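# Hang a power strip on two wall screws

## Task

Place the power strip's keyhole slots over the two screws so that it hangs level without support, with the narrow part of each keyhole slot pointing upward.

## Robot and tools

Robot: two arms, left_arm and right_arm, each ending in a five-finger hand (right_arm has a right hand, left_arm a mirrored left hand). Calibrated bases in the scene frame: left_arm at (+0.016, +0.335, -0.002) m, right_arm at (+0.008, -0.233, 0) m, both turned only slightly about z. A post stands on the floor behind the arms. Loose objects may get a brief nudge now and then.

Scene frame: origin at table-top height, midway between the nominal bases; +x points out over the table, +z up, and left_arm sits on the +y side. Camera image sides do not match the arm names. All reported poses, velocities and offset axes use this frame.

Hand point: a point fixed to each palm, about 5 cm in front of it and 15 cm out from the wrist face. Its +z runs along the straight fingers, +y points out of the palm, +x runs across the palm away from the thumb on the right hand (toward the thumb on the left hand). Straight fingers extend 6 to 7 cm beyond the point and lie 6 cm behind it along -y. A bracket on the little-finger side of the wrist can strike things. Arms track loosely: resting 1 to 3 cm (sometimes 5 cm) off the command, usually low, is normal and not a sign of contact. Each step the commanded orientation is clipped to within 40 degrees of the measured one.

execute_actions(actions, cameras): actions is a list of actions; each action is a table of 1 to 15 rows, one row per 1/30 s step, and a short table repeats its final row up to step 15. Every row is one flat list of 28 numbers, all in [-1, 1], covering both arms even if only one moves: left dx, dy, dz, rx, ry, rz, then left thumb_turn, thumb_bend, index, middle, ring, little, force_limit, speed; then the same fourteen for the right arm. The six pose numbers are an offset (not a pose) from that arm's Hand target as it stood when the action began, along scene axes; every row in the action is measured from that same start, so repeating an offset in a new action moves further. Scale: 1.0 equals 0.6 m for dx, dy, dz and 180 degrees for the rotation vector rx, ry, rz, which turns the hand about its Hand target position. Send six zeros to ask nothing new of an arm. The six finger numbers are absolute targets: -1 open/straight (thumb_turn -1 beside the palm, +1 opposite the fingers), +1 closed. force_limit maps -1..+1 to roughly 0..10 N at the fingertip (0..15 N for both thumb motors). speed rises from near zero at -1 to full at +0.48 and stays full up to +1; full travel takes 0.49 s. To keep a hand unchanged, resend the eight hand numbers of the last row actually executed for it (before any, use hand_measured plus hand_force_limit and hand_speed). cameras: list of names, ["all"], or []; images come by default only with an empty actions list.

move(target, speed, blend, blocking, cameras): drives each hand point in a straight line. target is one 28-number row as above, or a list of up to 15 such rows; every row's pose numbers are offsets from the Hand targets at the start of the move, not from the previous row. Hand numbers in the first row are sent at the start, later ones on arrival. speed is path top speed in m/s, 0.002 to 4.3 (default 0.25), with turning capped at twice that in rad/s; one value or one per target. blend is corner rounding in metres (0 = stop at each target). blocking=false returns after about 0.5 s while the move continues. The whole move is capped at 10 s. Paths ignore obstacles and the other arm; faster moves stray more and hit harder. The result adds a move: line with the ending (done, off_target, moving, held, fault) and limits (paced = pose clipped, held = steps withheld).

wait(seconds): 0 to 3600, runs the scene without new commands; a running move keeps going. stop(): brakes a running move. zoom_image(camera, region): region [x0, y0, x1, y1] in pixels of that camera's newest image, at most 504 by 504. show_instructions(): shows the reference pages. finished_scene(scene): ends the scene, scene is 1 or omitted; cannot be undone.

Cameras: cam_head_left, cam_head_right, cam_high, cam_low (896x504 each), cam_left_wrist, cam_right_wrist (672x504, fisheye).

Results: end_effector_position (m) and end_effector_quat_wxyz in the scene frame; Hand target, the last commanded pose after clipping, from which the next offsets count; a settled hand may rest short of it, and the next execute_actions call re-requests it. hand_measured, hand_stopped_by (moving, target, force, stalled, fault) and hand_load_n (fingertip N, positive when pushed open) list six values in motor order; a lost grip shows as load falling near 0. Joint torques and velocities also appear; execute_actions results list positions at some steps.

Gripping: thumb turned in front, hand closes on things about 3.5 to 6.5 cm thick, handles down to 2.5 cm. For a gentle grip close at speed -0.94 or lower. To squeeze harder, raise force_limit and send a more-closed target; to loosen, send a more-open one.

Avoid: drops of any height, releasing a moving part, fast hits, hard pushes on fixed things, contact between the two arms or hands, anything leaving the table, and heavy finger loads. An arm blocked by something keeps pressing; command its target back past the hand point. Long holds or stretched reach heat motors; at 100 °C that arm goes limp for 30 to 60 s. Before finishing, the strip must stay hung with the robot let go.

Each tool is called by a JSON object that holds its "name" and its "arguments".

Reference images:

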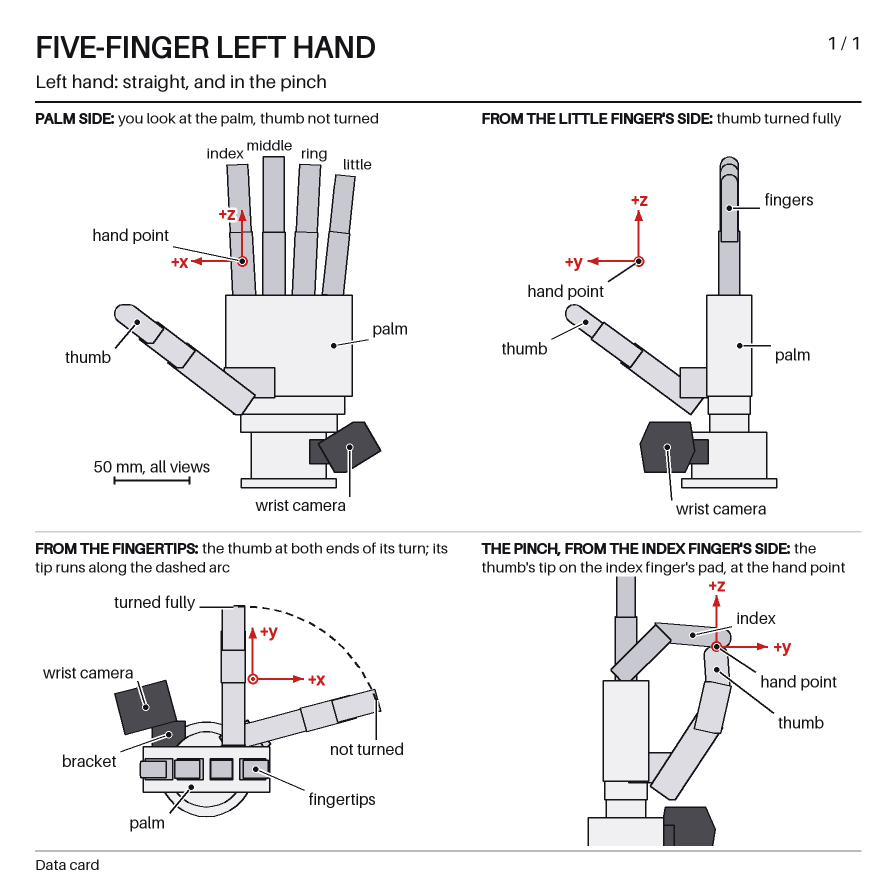

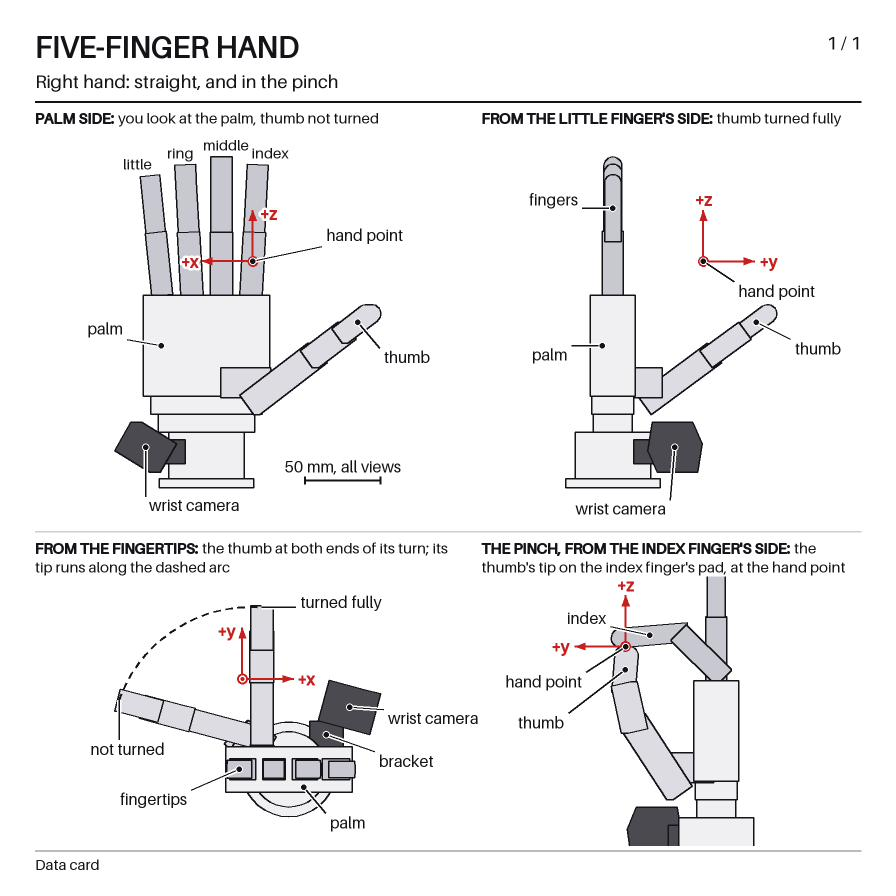

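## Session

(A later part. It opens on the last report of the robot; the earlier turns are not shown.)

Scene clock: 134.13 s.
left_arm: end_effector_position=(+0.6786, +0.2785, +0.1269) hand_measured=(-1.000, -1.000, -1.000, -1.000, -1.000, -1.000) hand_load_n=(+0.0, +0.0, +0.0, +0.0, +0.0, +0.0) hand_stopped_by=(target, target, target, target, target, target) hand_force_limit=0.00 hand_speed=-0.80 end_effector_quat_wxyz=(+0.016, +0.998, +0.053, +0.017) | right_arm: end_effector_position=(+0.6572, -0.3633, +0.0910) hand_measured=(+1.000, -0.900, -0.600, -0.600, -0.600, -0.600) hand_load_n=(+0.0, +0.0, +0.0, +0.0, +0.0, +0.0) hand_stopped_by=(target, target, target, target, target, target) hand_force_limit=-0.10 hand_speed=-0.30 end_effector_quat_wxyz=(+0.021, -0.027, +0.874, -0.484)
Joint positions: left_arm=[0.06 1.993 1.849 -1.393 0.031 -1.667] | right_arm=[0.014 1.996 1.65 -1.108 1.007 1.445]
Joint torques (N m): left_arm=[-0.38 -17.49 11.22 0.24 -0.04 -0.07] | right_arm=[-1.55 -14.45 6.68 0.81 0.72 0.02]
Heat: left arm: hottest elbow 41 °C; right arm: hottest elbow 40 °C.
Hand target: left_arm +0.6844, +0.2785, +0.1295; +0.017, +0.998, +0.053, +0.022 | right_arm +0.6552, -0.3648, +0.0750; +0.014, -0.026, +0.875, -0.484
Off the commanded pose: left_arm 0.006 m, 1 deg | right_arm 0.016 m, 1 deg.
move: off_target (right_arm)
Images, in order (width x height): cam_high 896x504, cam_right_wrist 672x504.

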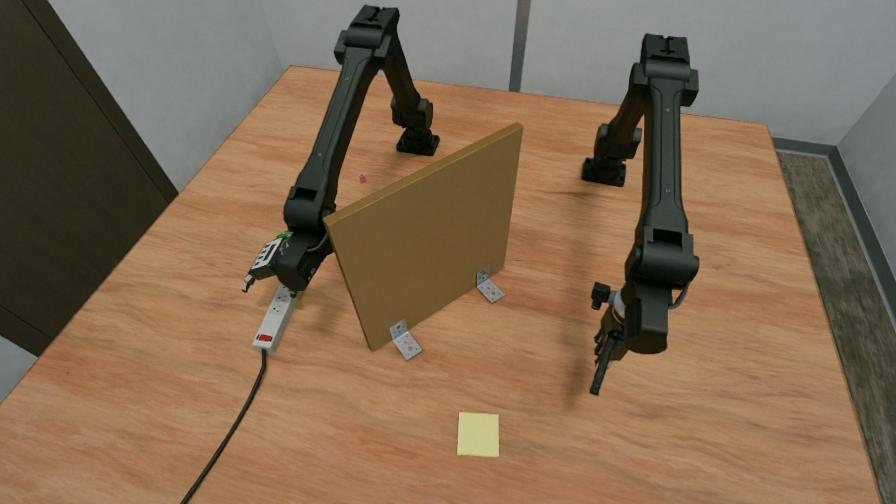

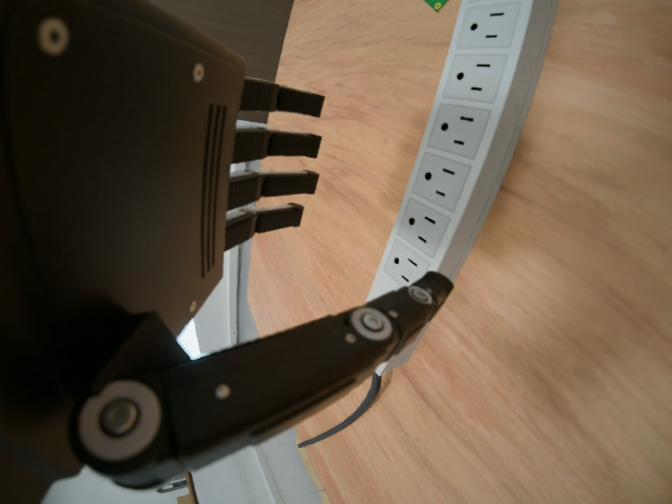

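{"name": "move", "arguments": {"target": [0,0,0,0,0,0,-1,-1,-1,-1,-1,-1,0,-0.8, -0.007,-0.01,-0.088,0,0,0,1,-0.85,-0.55,-0.55,-0.55,-0.55,-0.1,-0.3], "speed": 0.08, "cameras": ["cam_right_wrist","cam_high","cam_low"]}}

{"name": "zoom_image", "arguments": {"camera": "cam_high", "region": [220, 200, 340, 370]}}

{"name": "zoom_image", "arguments": {"camera": "cam_low", "region": [270, 270, 420, 390]}}

Scene clock: 135.90 s.
left_arm: end_effector_position=(+0.6786, +0.2785, +0.1269) hand_measured=(-1.000, -1.000, -1.000, -1.000, -1.000, -1.000) hand_load_n=(+0.0, +0.0, +0.0, +0.0, +0.0, +0.0) hand_stopped_by=(target, target, target, target, target, target) hand_force_limit=0.00 hand_speed=-0.80 end_effector_quat_wxyz=(+0.016, +0.998, +0.053, +0.017) | right_arm: end_effector_position=(+0.6567, -0.3653, +0.0394) hand_measured=(+1.000, -0.850, -0.550, -0.550, -0.550, -0.550) hand_load_n=(+0.0, +0.0, +0.0, +0.0, +0.0, +0.0) hand_stopped_by=(target, target, target, target, target, target) hand_force_limit=-0.10 hand_speed=-0.30 end_effector_quat_wxyz=(+0.028, -0.022, +0.874, -0.484)
Joint positions: left_arm=[0.06 1.993 1.849 -1.393 0.031 -1.667] | right_arm=[0.011 2.041 1.576 -0.972 1.007 1.445]
Joint torques (N m): left_arm=[-0.56 -16.97 11.17 0.24 -0.05 -0.07] | right_arm=[-1.96 -14.45 6.34 0.9 0.65 -0.13]
Heat: left arm: hottest elbow 41 °C; right arm: hottest elbow 40 °C.
Hand target: left_arm +0.6844, +0.2785, +0.1295; +0.017, +0.998, +0.053, +0.022 | right_arm +0.6510, -0.3708, +0.0222; +0.014, -0.026, +0.875, -0.484
Off the commanded pose: left_arm 0.006 m, 1 deg | right_arm 0.019 m, 2 deg.
move: off_target (right_arm)
Images, in order (width x height): cam_high 896x504, cam_low 896x504, cam_right_wrist 672x504.

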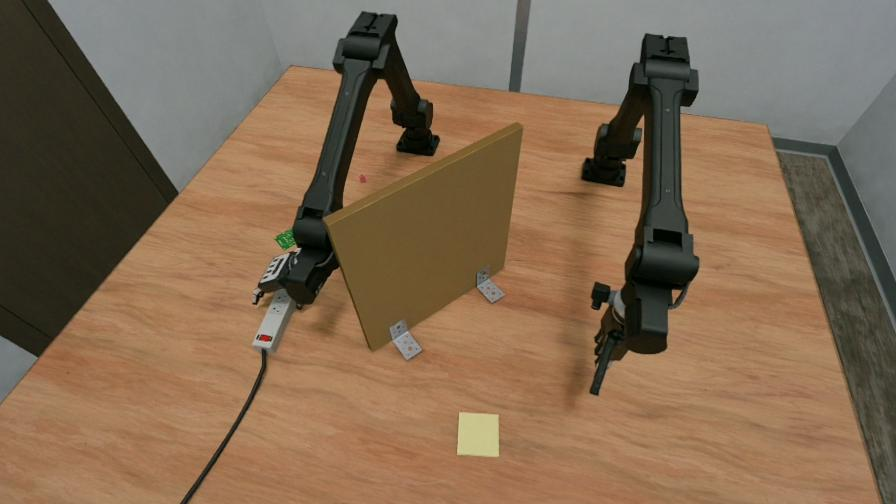

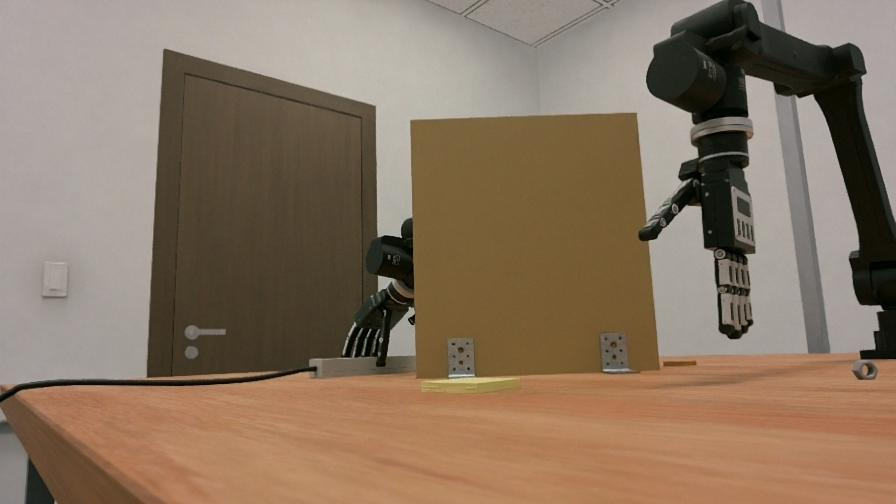

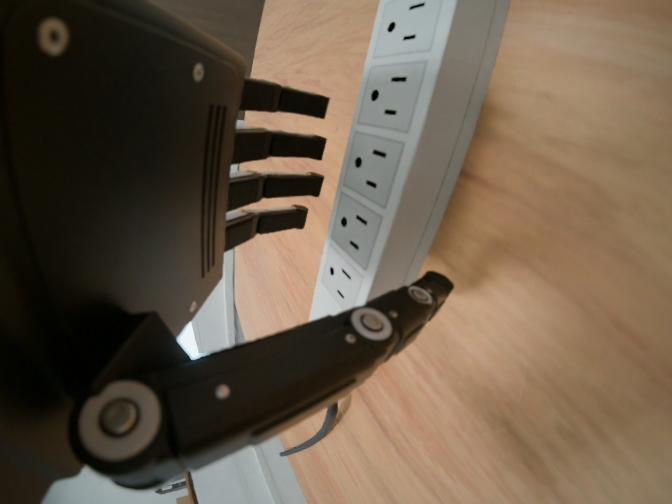

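Scaled by 2.965 from the camera's image (finer frame: 1280x720).

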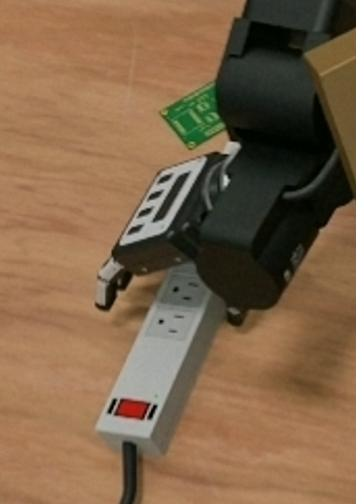

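Scaled by 3.360 from the camera's image (finer frame: 1280x720).

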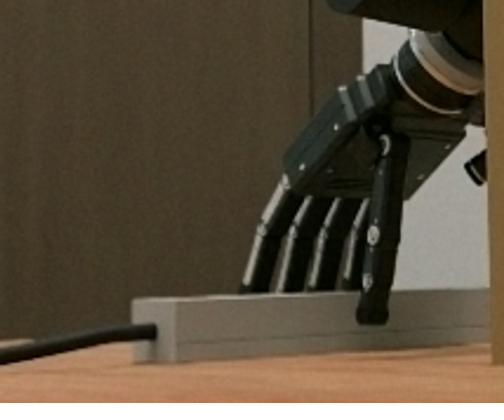

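{"name": "move", "arguments": {"target": [[0,0,0,0,0,0,-1,-1,-1,-1,-1,-1,0,-0.8, -0.003,0.036,0,0,0,0,1,-0.85,-0.5,-0.5,-0.5,-0.5,-0.1,-0.3],[0,0,0,0,0,0,-1,-1,-1,-1,-1,-1,0,-0.8, -0.003,0.036,-0.02,0,0,0,1,-0.68,-0.5,-0.5,-0.5,-0.5,-0.1,-0.3]], "speed": 0.08, "cameras": ["cam_right_wrist","cam_high","cam_low"]}}

{"name": "zoom_image", "arguments": {"camera": "cam_high", "region": [220, 200, 340, 370]}}

{"name": "zoom_image", "arguments": {"camera": "cam_low", "region": [270, 270, 420, 390]}}

Scene clock: 140.10 s.
left_arm: end_effector_position=(+0.6786, +0.2785, +0.1269) hand_measured=(-1.000, -1.000, -1.000, -1.000, -1.000, -1.000) hand_load_n=(+0.0, +0.0, +0.0, +0.0, +0.0, +0.0) hand_stopped_by=(target, target, target, target, target, target) hand_force_limit=0.00 hand_speed=-0.80 end_effector_quat_wxyz=(+0.016, +0.998, +0.053, +0.017) | right_arm: end_effector_position=(+0.6523, -0.3523, +0.0288) hand_measured=(+1.000, -0.680, -0.500, -0.500, -0.500, -0.500) hand_load_n=(+0.0, +0.0, +0.0, +0.0, +0.0, +0.0) hand_stopped_by=(target, target, target, target, target, target) hand_force_limit=-0.10 hand_speed=-0.30 end_effector_quat_wxyz=(+0.020, -0.024, +0.875, -0.484)
Joint positions: left_arm=[0.06 1.993 1.849 -1.393 0.031 -1.667] | right_arm=[0.033 2.058 1.576 -1.007 1.008 1.49]
Joint torques (N m): left_arm=[-0.03 -17.2 11.25 0.23 -0.04 -0.06] | right_arm=[-1.03 -14.27 6.16 0.81 0.76 0.07]
Heat: left arm: hottest elbow 42 °C; right arm: hottest elbow 39 °C.
Hand target: left_arm +0.6844, +0.2785, +0.1295; +0.017, +0.998, +0.053, +0.022 | right_arm +0.6492, -0.3493, +0.0104; +0.014, -0.026, +0.875, -0.484
Off the commanded pose: left_arm 0.006 m, 1 deg | right_arm 0.019 m, 1 deg.
move: off_target (right_arm); target 2's new numbers were sent with right_arm's hand 0.019 m and 1 deg from that target
Images, in order (width x height): cam_high 896x504, cam_low 896x504, cam_right_wrist 672x504.

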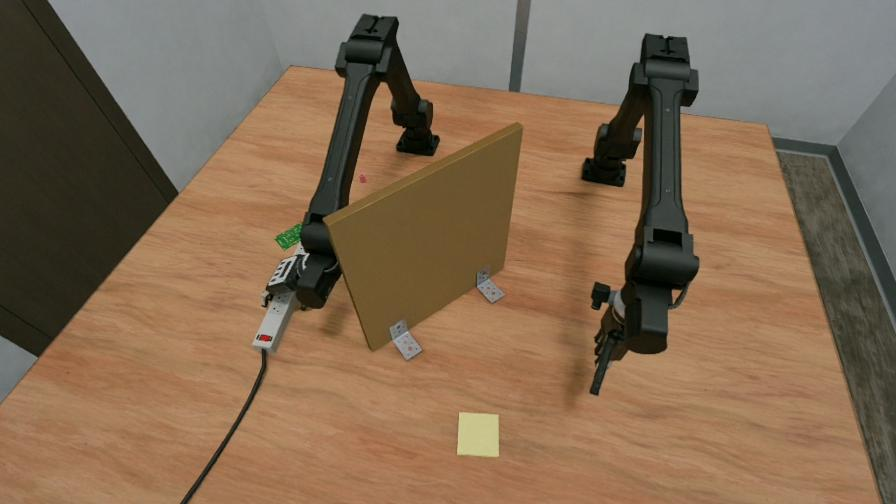

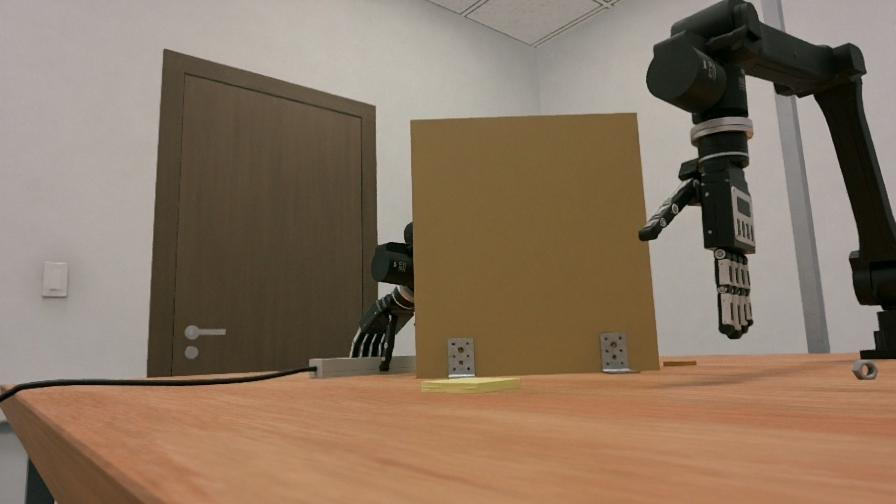

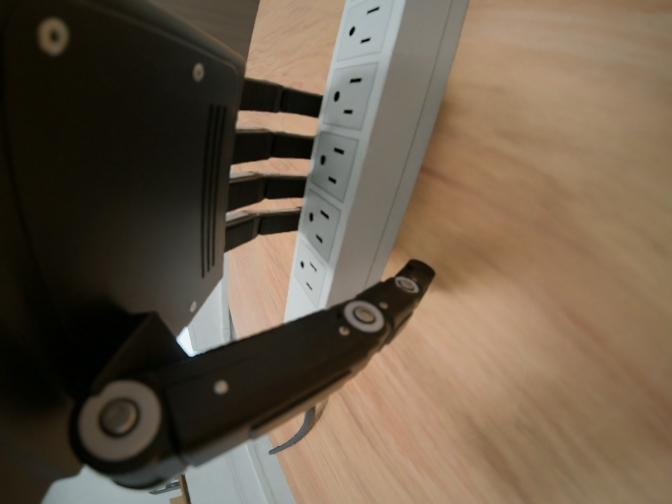

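Scaled by 2.965 from the camera's image (finer frame: 1280x720).

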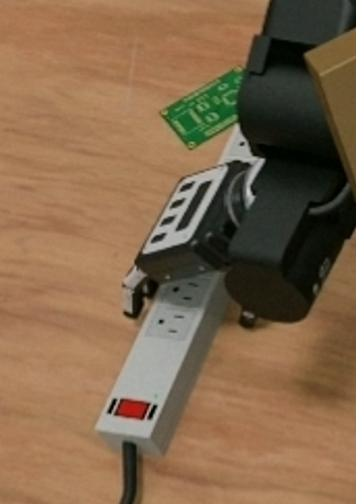

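Scaled by 3.360 from the camera's image (finer frame: 1280x720).

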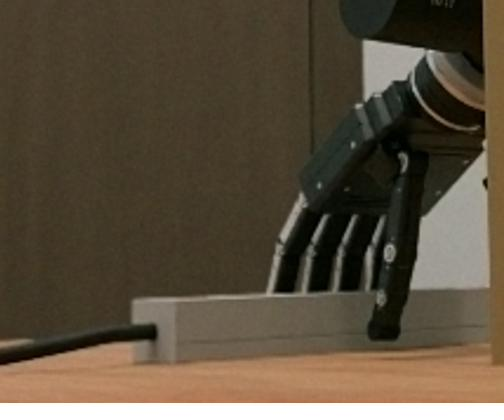

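{"name": "move", "arguments": {"target": [[0,0,0,0,0,0,-1,-1,-1,-1,-1,-1,0,-0.8, 0,0,0,0,0,0,1,-0.46,-0.5,-0.5,-0.5,-0.5,-0.6,-0.88],[0,0,0,0,0,0,-1,-1,-1,-1,-1,-1,0,-0.8, 0,0,0,0,0,0,1,-0.46,0,0,0,0,-0.1,-0.9]], "speed": 0.08, "cameras": ["cam_right_wrist","cam_high","cam_low"]}}

{"name": "zoom_image", "arguments": {"camera": "cam_high", "region": [220, 200, 340, 370]}}

{"name": "zoom_image", "arguments": {"camera": "cam_low", "region": [270, 270, 420, 390]}}

Scene clock: 144.37 s.
left_arm: end_effector_position=(+0.6786, +0.2785, +0.1269) hand_measured=(-1.000, -1.000, -1.000, -1.000, -1.000, -1.000) hand_load_n=(+0.0, +0.0, +0.0, +0.0, +0.0, +0.0) hand_stopped_by=(target, target, target, target, target, target) hand_force_limit=0.00 hand_speed=-0.80 end_effector_quat_wxyz=(+0.016, +0.998, +0.053, +0.017) | right_arm: end_effector_position=(+0.6523, -0.3529, +0.0294) hand_measured=(+1.000, -0.462, -0.130, -0.148, -0.130, -0.092) hand_load_n=(+4.0, +11.0, +5.5, +1.5, +2.0, +4.5) hand_stopped_by=(target, target, force, force, force, force) hand_force_limit=-0.10 hand_speed=-0.90 end_effector_quat_wxyz=(+0.020, -0.024, +0.874, -0.485)
Joint positions: left_arm=[0.06 1.993 1.849 -1.393 0.031 -1.667] | right_arm=[0.033 2.058 1.576 -1.007 1.012 1.49]
Joint torques (N m): left_arm=[-0.44 -17.14 11.19 0.2 -0.04 -0.05] | right_arm=[-0.91 -14.33 6.2 0.77 0.56 0.06]
Heat: left arm: hottest elbow 42 °C; right arm: hottest elbow 39 °C.
Hand target: left_arm +0.6844, +0.2785, +0.1295; +0.017, +0.998, +0.053, +0.022 | right_arm +0.6492, -0.3493, +0.0104; +0.014, -0.026, +0.875, -0.484
Off the commanded pose: left_arm 0.006 m, 1 deg | right_arm 0.020 m, 1 deg.
move: done; target 2's new numbers were sent with right_arm's hand 0.019 m and 1 deg from that target
Images, in order (width x height): cam_high 896x504, cam_low 896x504, cam_right_wrist 672x504.

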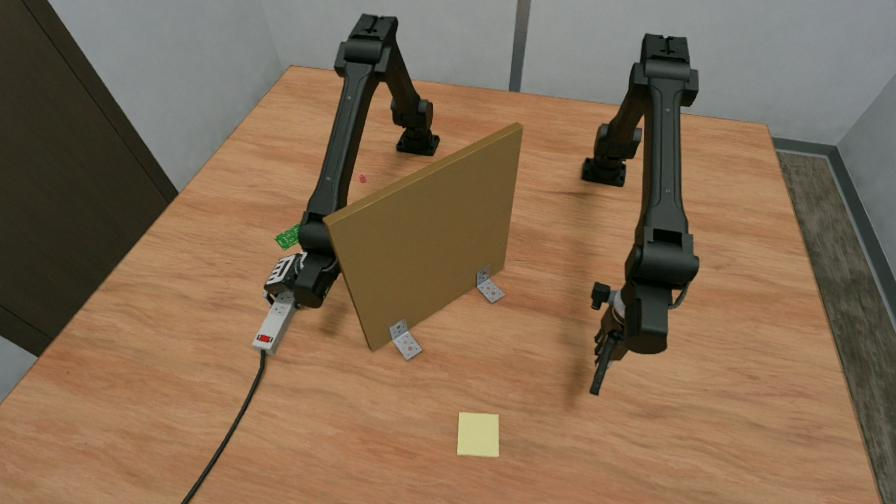

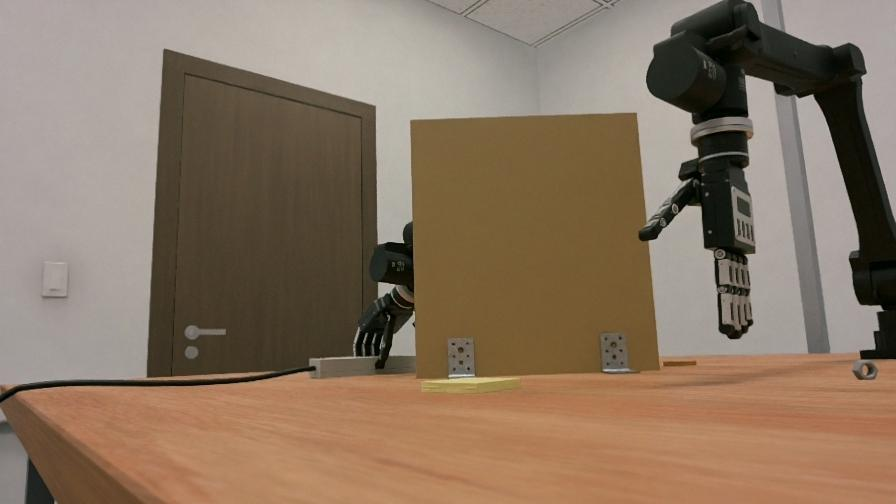

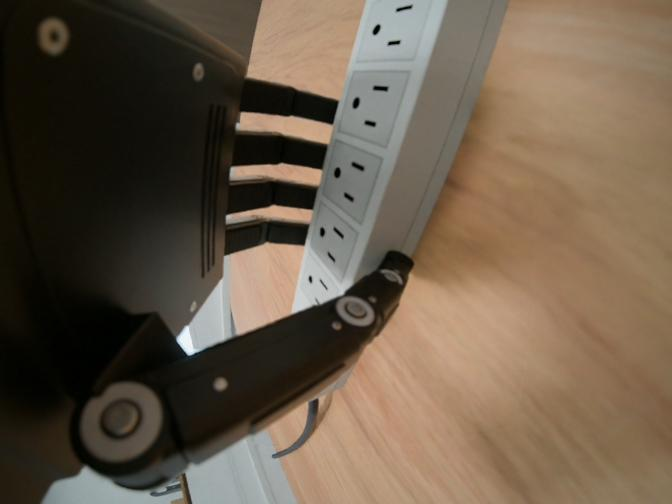

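Scaled by 2.965 from the camera's image (finer frame: 1280x720).

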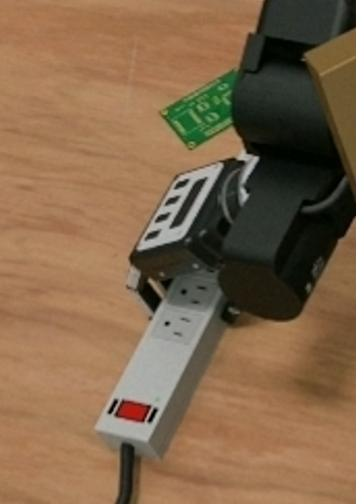

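Scaled by 3.360 from the camera's image (finer frame: 1280x720).

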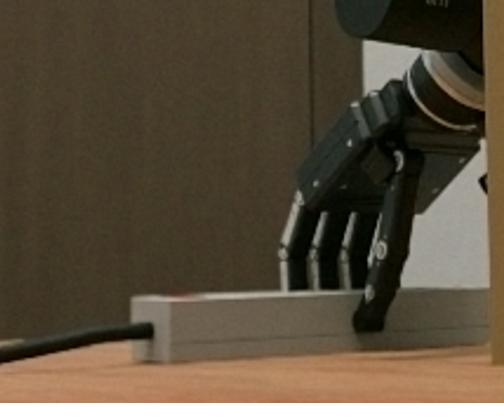

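{"name": "zoom_image", "arguments": {"camera": "cam_high", "region": [120, 330, 320, 504]}}

{"name": "move", "arguments": {"target": [[0,0,0,0,0,0,-1,-1,-1,-1,-1,-1,0,-0.8, 0,0,0.2,0,0,0,1,-0.46,0,0,0,0,-0.1,-0.9],[0,0,0,0,0,0,-1,-1,-1,-1,-1,-1,0,-0.8, -0.022,-0.228,0.2,0,0,0.064,1,-0.46,0,0,0,0,-0.1,-0.9]], "speed": [0.08,0.12], "blend": [0.02,0], "cameras": ["all"]}}

Scaled by 2.520 from the camera's image (finer frame: 1280x720).

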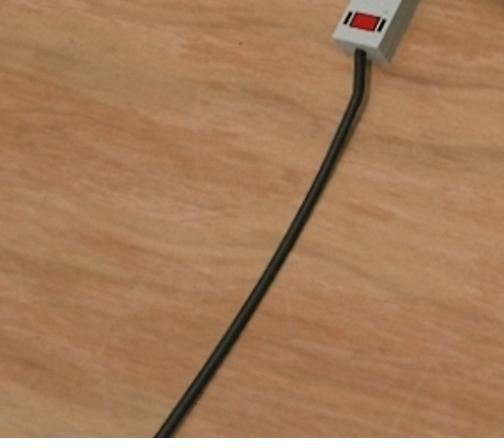

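Scene clock: 162.60 s.
left_arm: end_effector_position=(+0.6786, +0.2785, +0.1269) hand_measured=(-1.000, -1.000, -1.000, -1.000, -1.000, -1.000) hand_load_n=(+0.0, +0.0, +0.0, +0.0, +0.0, +0.0) hand_stopped_by=(target, target, target, target, target, target) hand_force_limit=0.00 hand_speed=-0.80 end_effector_quat_wxyz=(+0.016, +0.998, +0.053, +0.017) | right_arm: end_effector_position=(+0.6390, -0.4824, +0.1125) hand_measured=(+1.000, -0.462, -0.130, -0.148, -0.130, -0.092) hand_load_n=(+3.5, +11.0, +6.5, +1.0, +1.0, +2.0) hand_stopped_by=(target, target, force, force, force, force) hand_force_limit=-0.10 hand_speed=-0.90 end_effector_quat_wxyz=(+0.055, -0.117, +0.872, -0.472)
Joint positions: left_arm=[0.06 1.993 1.849 -1.393 0.031 -1.667] | right_arm=[-0.212 1.846 1.454 -0.571 0.838 0.801]
Joint torques (N m): left_arm=[-0.44 -17.38 11.14 0.23 -0.03 -0.06] | right_arm=[-1.55 -17.2 7.34 1.84 0.7 -0.23]
Heat: left arm: hottest elbow 42 °C; right arm: hottest shoulder 38 °C.
Hand target: left_arm +0.6844, +0.2785, +0.1295; +0.017, +0.998, +0.053, +0.022 | right_arm +0.6360, -0.4862, +0.1302; +0.062, -0.114, +0.868, -0.480
Off the commanded pose: left_arm 0.006 m, 1 deg | right_arm 0.018 m, 1 deg.
move: off_target (right_arm)

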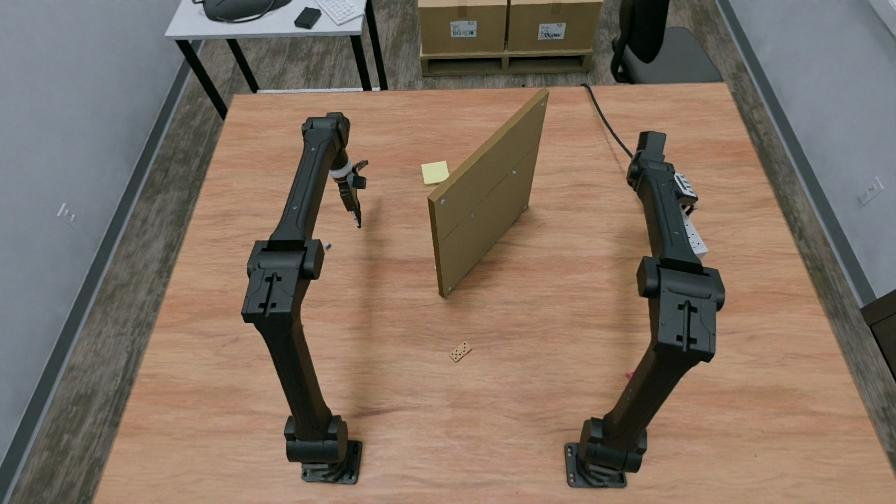

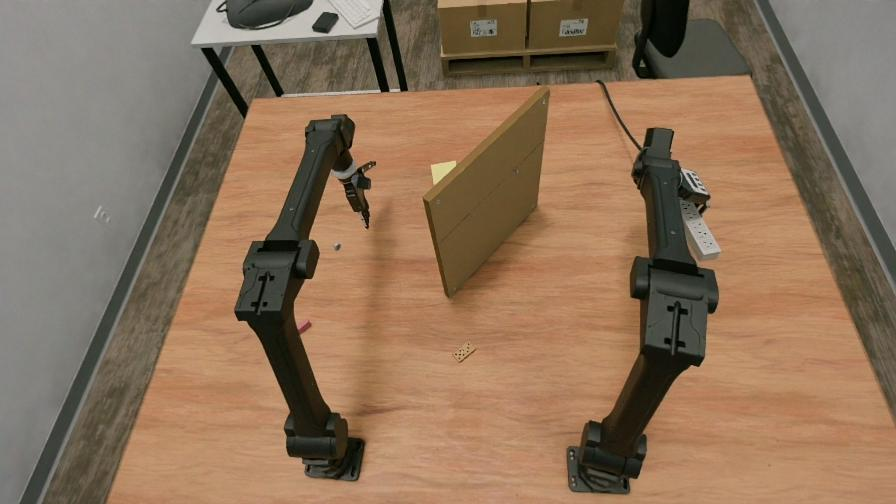

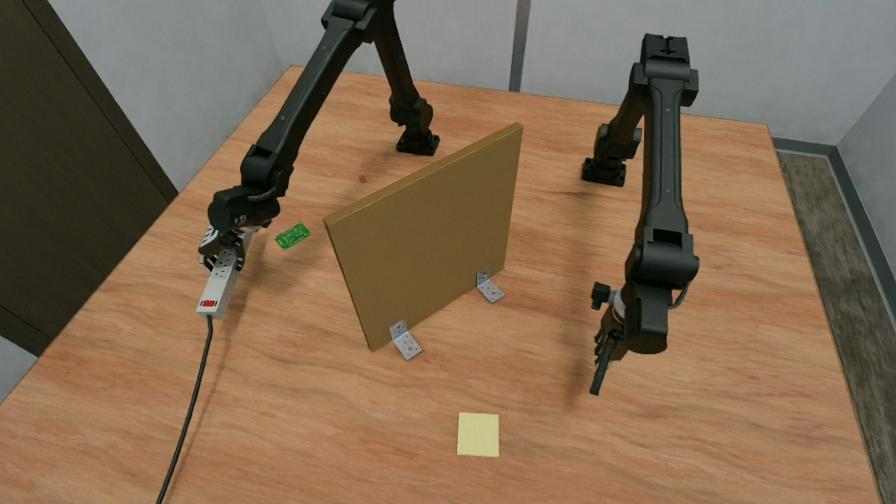

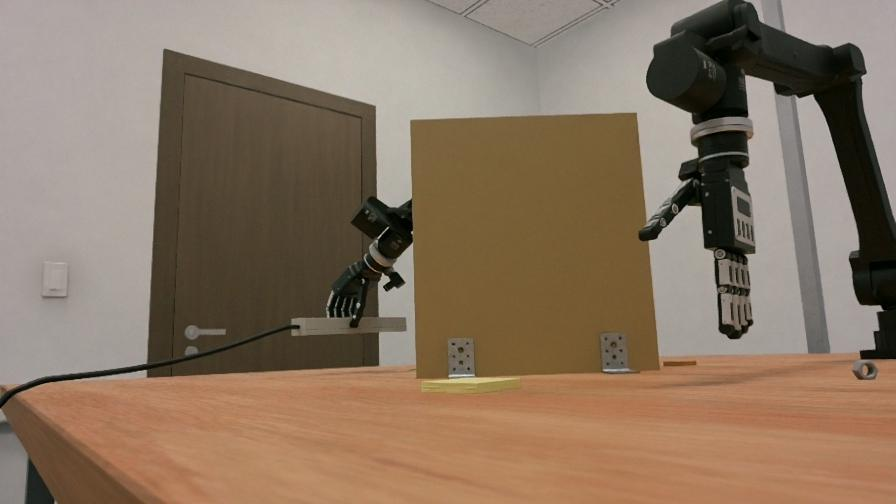

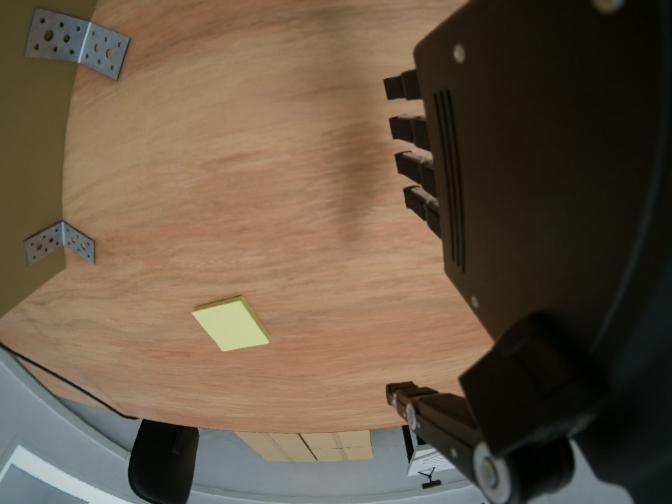

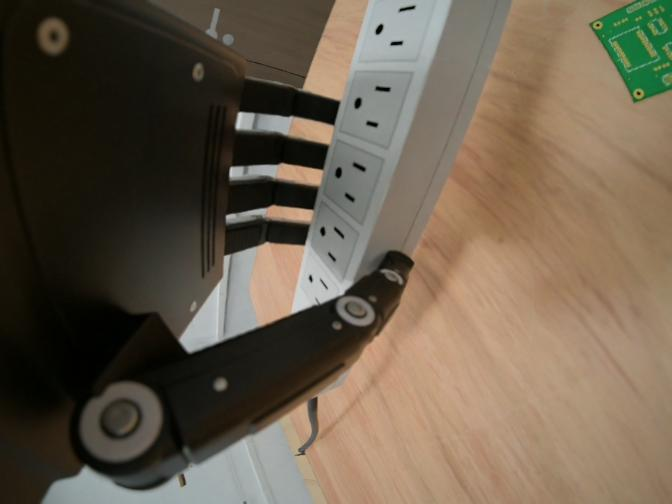

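{"name": "zoom_image", "arguments": {"camera": "cam_low", "region": [270, 250, 420, 370]}}

{"name": "zoom_image", "arguments": {"camera": "cam_high", "region": [170, 190, 290, 350]}}

Scaled by 3.360 from the camera's image (finer frame: 1280x720).

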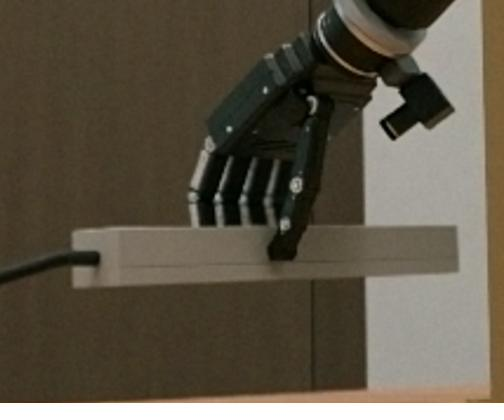

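Scaled by 3.150 from the camera's image (finer frame: 1280x720).

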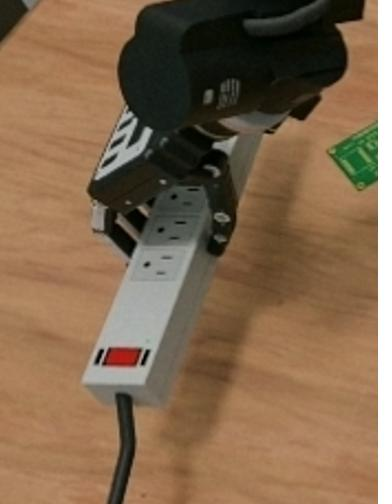

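{"name": "move", "arguments": {"target": [0,0,0,0,0,0,-1,-1,-1,-1,-1,-1,0,-0.8, 0,-0.01,-0.165,0,0,0,1,-0.46,0,0,0,0,-0.1,-0.9], "speed": 0.08, "cameras": ["cam_low"]}}

{"name": "zoom_image", "arguments": {"camera": "cam_low", "region": [270, 280, 420, 400]}}

Scene clock: 165.37 s.
left_arm: end_effector_position=(+0.6786, +0.2785, +0.1269) hand_measured=(-1.000, -1.000, -1.000, -1.000, -1.000, -1.000) hand_load_n=(+0.0, +0.0, +0.0, +0.0, +0.0, +0.0) hand_stopped_by=(target, target, target, target, target, target) hand_force_limit=0.00 hand_speed=-0.80 end_effector_quat_wxyz=(+0.016, +0.998, +0.053, +0.017) | right_arm: end_effector_position=(+0.6381, -0.4865, +0.0368) hand_measured=(+1.000, -0.462, -0.130, -0.148, -0.130, -0.092) hand_load_n=(+2.5, +11.0, +5.5, +1.0, +1.0, +3.0) hand_stopped_by=(target, target, force, force, force, force) hand_force_limit=-0.10 hand_speed=-0.90 end_effector_quat_wxyz=(+0.066, -0.113, +0.869, -0.478)
Joint positions: left_arm=[0.06 1.993 1.849 -1.393 0.031 -1.667] | right_arm=[-0.219 1.928 1.342 -0.337 0.837 0.784]
Joint torques (N m): left_arm=[-0.32 -17.38 11.18 0.23 -0.04 -0.07] | right_arm=[-1.79 -14.21 6.93 2.1 0.5 -0.18]
Heat: left arm: hottest elbow 42 °C; right arm: hottest shoulder 38 °C.
Hand target: left_arm +0.6844, +0.2785, +0.1295; +0.017, +0.998, +0.053, +0.022 | right_arm +0.6360, -0.4921, +0.0314; +0.063, -0.114, +0.868, -0.480
Off the commanded pose: left_arm 0.006 m, 1 deg | right_arm 0.008 m, 0 deg.
move: done

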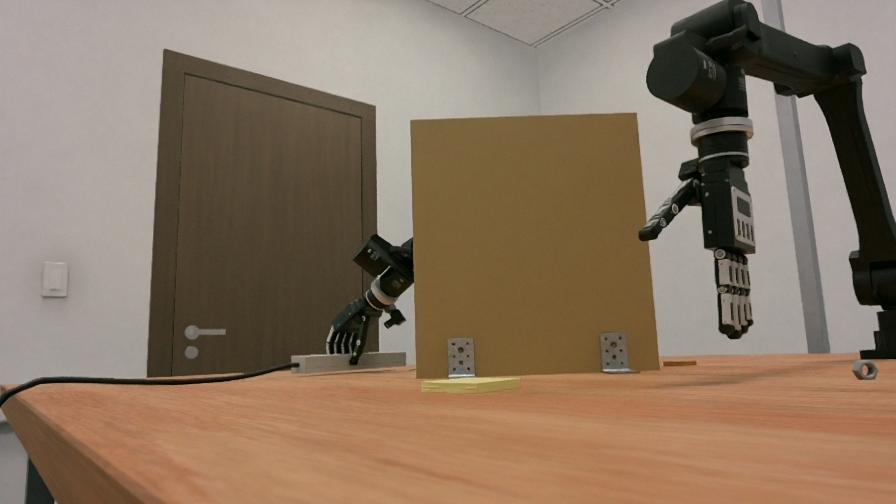

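Scaled by 3.360 from the camera's image (finer frame: 1280x720).

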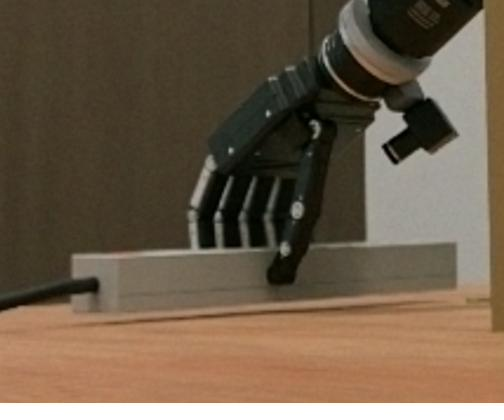

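{"name": "move", "arguments": {"target": [0,0,0,0,0,0,-1,-1,-1,-1,-1,-1,0,-0.8, 0,0,-0.02,0,0,0,1,-0.46,0,0,0,0,-0.1,-0.9], "speed": 0.03, "cameras": ["cam_low"]}}

{"name": "zoom_image", "arguments": {"camera": "cam_low", "region": [270, 280, 420, 400]}}

Scene clock: 166.47 s.
left_arm: end_effector_position=(+0.6786, +0.2785, +0.1269) hand_measured=(-1.000, -1.000, -1.000, -1.000, -1.000, -1.000) hand_load_n=(+0.0, +0.0, +0.0, +0.0, +0.0, +0.0) hand_stopped_by=(target, target, target, target, target, target) hand_force_limit=0.00 hand_speed=-0.80 end_effector_quat_wxyz=(+0.016, +0.998, +0.053, +0.017) | right_arm: end_effector_position=(+0.6400, -0.4869, +0.0299) hand_measured=(+1.000, -0.462, -0.130, -0.148, -0.130, -0.092) hand_load_n=(+3.0, +11.0, +6.0, +1.0, +1.0, +3.0) hand_stopped_by=(target, target, force, force, force, force) hand_force_limit=-0.10 hand_speed=-0.90 end_effector_quat_wxyz=(+0.069, -0.112, +0.868, -0.479)
Joint positions: left_arm=[0.06 1.993 1.849 -1.393 0.031 -1.667] | right_arm=[-0.219 1.94 1.336 -0.309 0.836 0.781]
Joint torques (N m): left_arm=[-0.38 -17.2 11.18 0.24 -0.03 -0.08] | right_arm=[-1.85 -13.98 6.67 2.13 0.5 -0.17]
Heat: left arm: hottest elbow 42 °C; right arm: hottest shoulder 38 °C.
Hand target: left_arm +0.6844, +0.2785, +0.1295; +0.017, +0.998, +0.053, +0.022 | right_arm +0.6360, -0.4921, +0.0193; +0.063, -0.114, +0.868, -0.480
Off the commanded pose: left_arm 0.006 m, 1 deg | right_arm 0.012 m, 1 deg.
move: off_target (right_arm)

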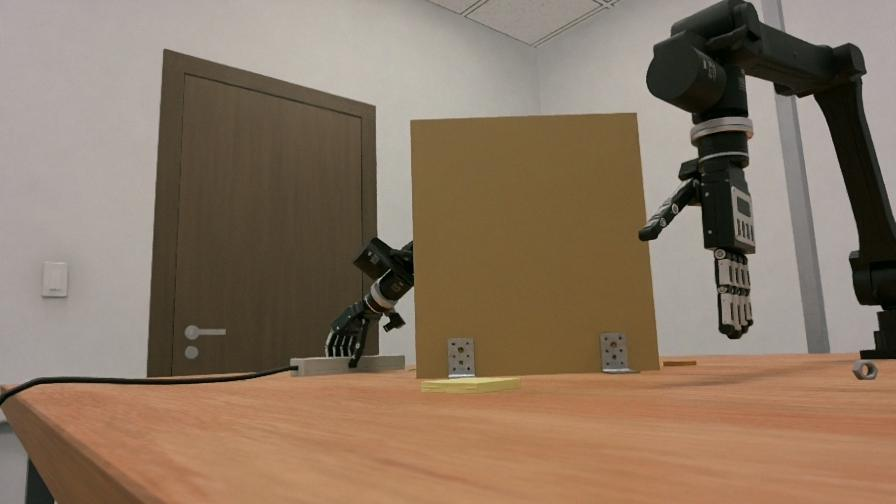

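Scaled by 3.360 from the camera's image (finer frame: 1280x720).

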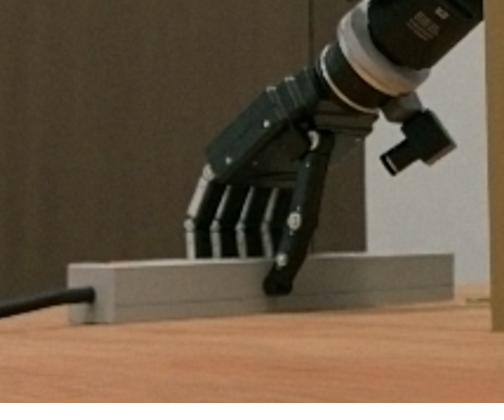

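{"name": "move", "arguments": {"target": [[0,0,0,0,0,0,-1,-1,-1,-1,-1,-1,0,-0.8, 0,0,-0.01,0,0,0,1,-0.46,0,0,0,0,-0.1,-0.9],[0,0,0,0,0,0,-1,-1,-1,-1,-1,-1,0,-0.8, 0,0,-0.01,0,0,0,1,-0.75,-0.45,-0.45,-0.45,-0.45,-0.1,-0.8],[0,0,0,0,0,0,-1,-1,-1,-1,-1,-1,0,-0.8, 0.0,0,0.16,0,0,0,1,-0.75,-0.45,-0.45,-0.45,-0.45,-0.1,-0.8]], "speed": [0.03,0.03,0.12], "cameras": ["cam_low","cam_high","cam_right_wrist","cam_head_left"]}}

{"name": "zoom_image", "arguments": {"camera": "cam_low", "region": [270, 280, 420, 400]}}

Scene clock: 174.77 s.
left_arm: end_effector_position=(+0.6786, +0.2785, +0.1269) hand_measured=(-1.000, -1.000, -1.000, -1.000, -1.000, -1.000) hand_load_n=(+0.0, +0.0, -0.5, +0.0, +0.0, +0.0) hand_stopped_by=(target, target, target, target, target, target) hand_force_limit=0.00 hand_speed=-0.80 end_effector_quat_wxyz=(+0.016, +0.998, +0.053, +0.017) | right_arm: end_effector_position=(+0.6231, -0.4830, +0.0931) hand_measured=(+1.000, -0.750, -0.450, -0.450, -0.450, -0.450) hand_load_n=(+0.0, +0.0, +0.0, +0.0, +0.0, -0.5) hand_stopped_by=(target, target, target, target, target, target) hand_force_limit=-0.10 hand_speed=-0.80 end_effector_quat_wxyz=(+0.050, -0.124, +0.871, -0.473)
Joint positions: left_arm=[0.06 1.993 1.849 -1.393 0.031 -1.667] | right_arm=[-0.219 1.832 1.378 -0.503 0.836 0.776]
Joint torques (N m): left_arm=[-0.26 -17.38 11.26 0.25 -0.02 -0.06] | right_arm=[-1.85 -14.51 11.07 0.9 0.54 -0.12]
Heat: left arm: hottest elbow 42 °C; right arm: hottest elbow 39 °C.
Hand target: left_arm +0.6844, +0.2785, +0.1295; +0.017, +0.998, +0.053, +0.022 | right_arm +0.6360, -0.4920, +0.1152; +0.063, -0.114, +0.868, -0.480
Off the commanded pose: left_arm 0.006 m, 1 deg | right_arm 0.027 m, 2 deg.
move: off_target (right_arm); target 2's new numbers were sent with right_arm's hand 0.018 m and 1 deg from that target
Images, in order (width x height): cam_head_left 896x504, cam_high 896x504, cam_low 896x504, cam_right_wrist 672x504.

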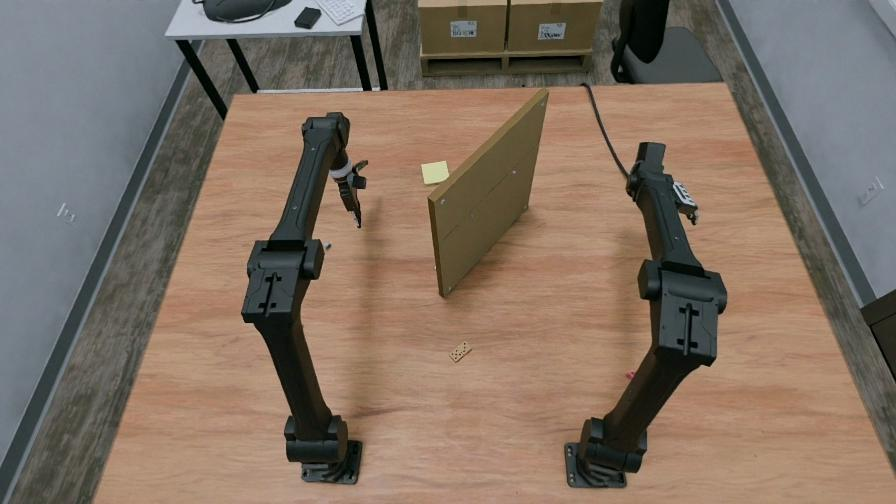

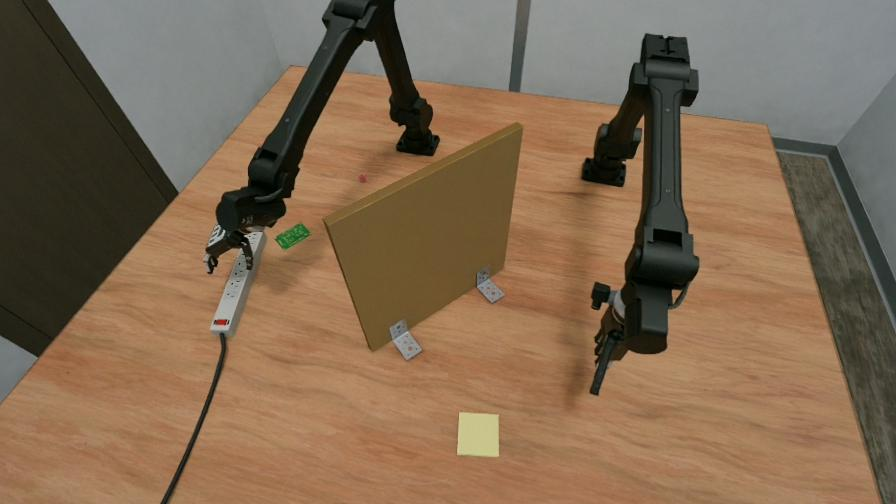

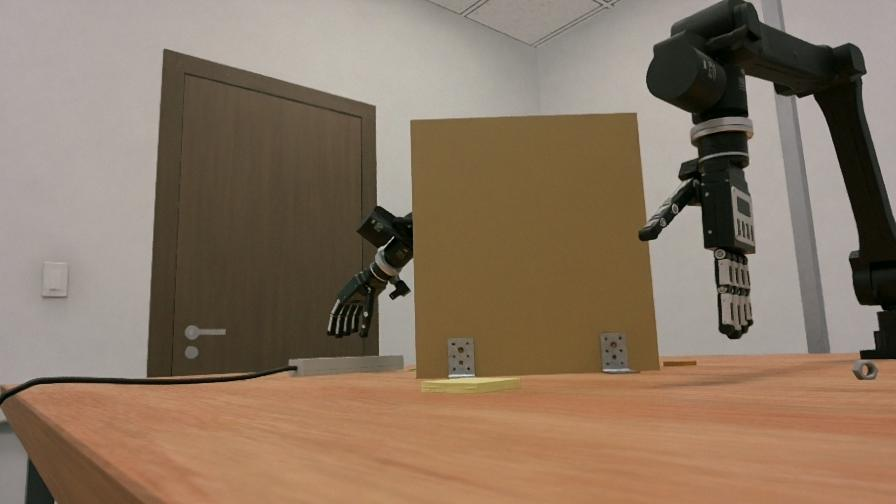

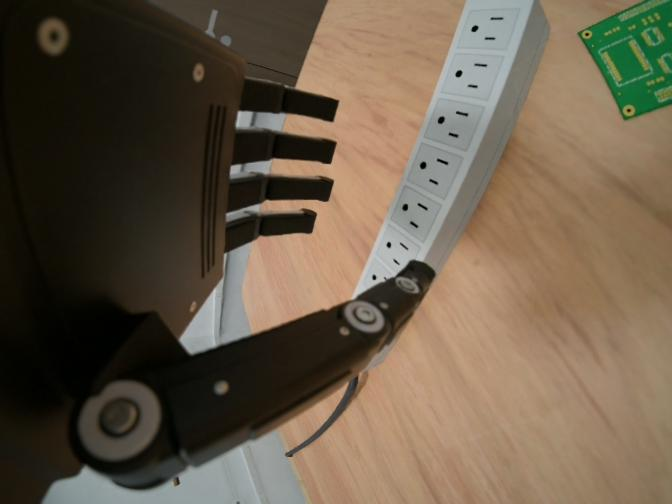

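Scaled by 3.360 from the camera's image (finer frame: 1280x720).

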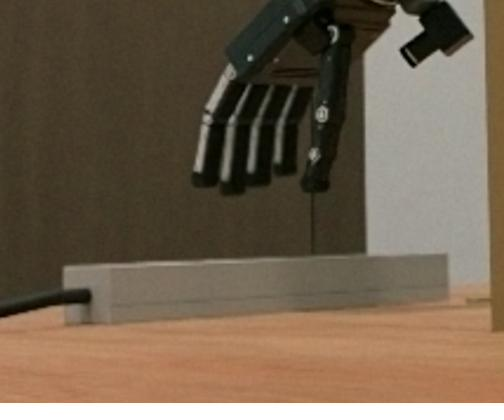

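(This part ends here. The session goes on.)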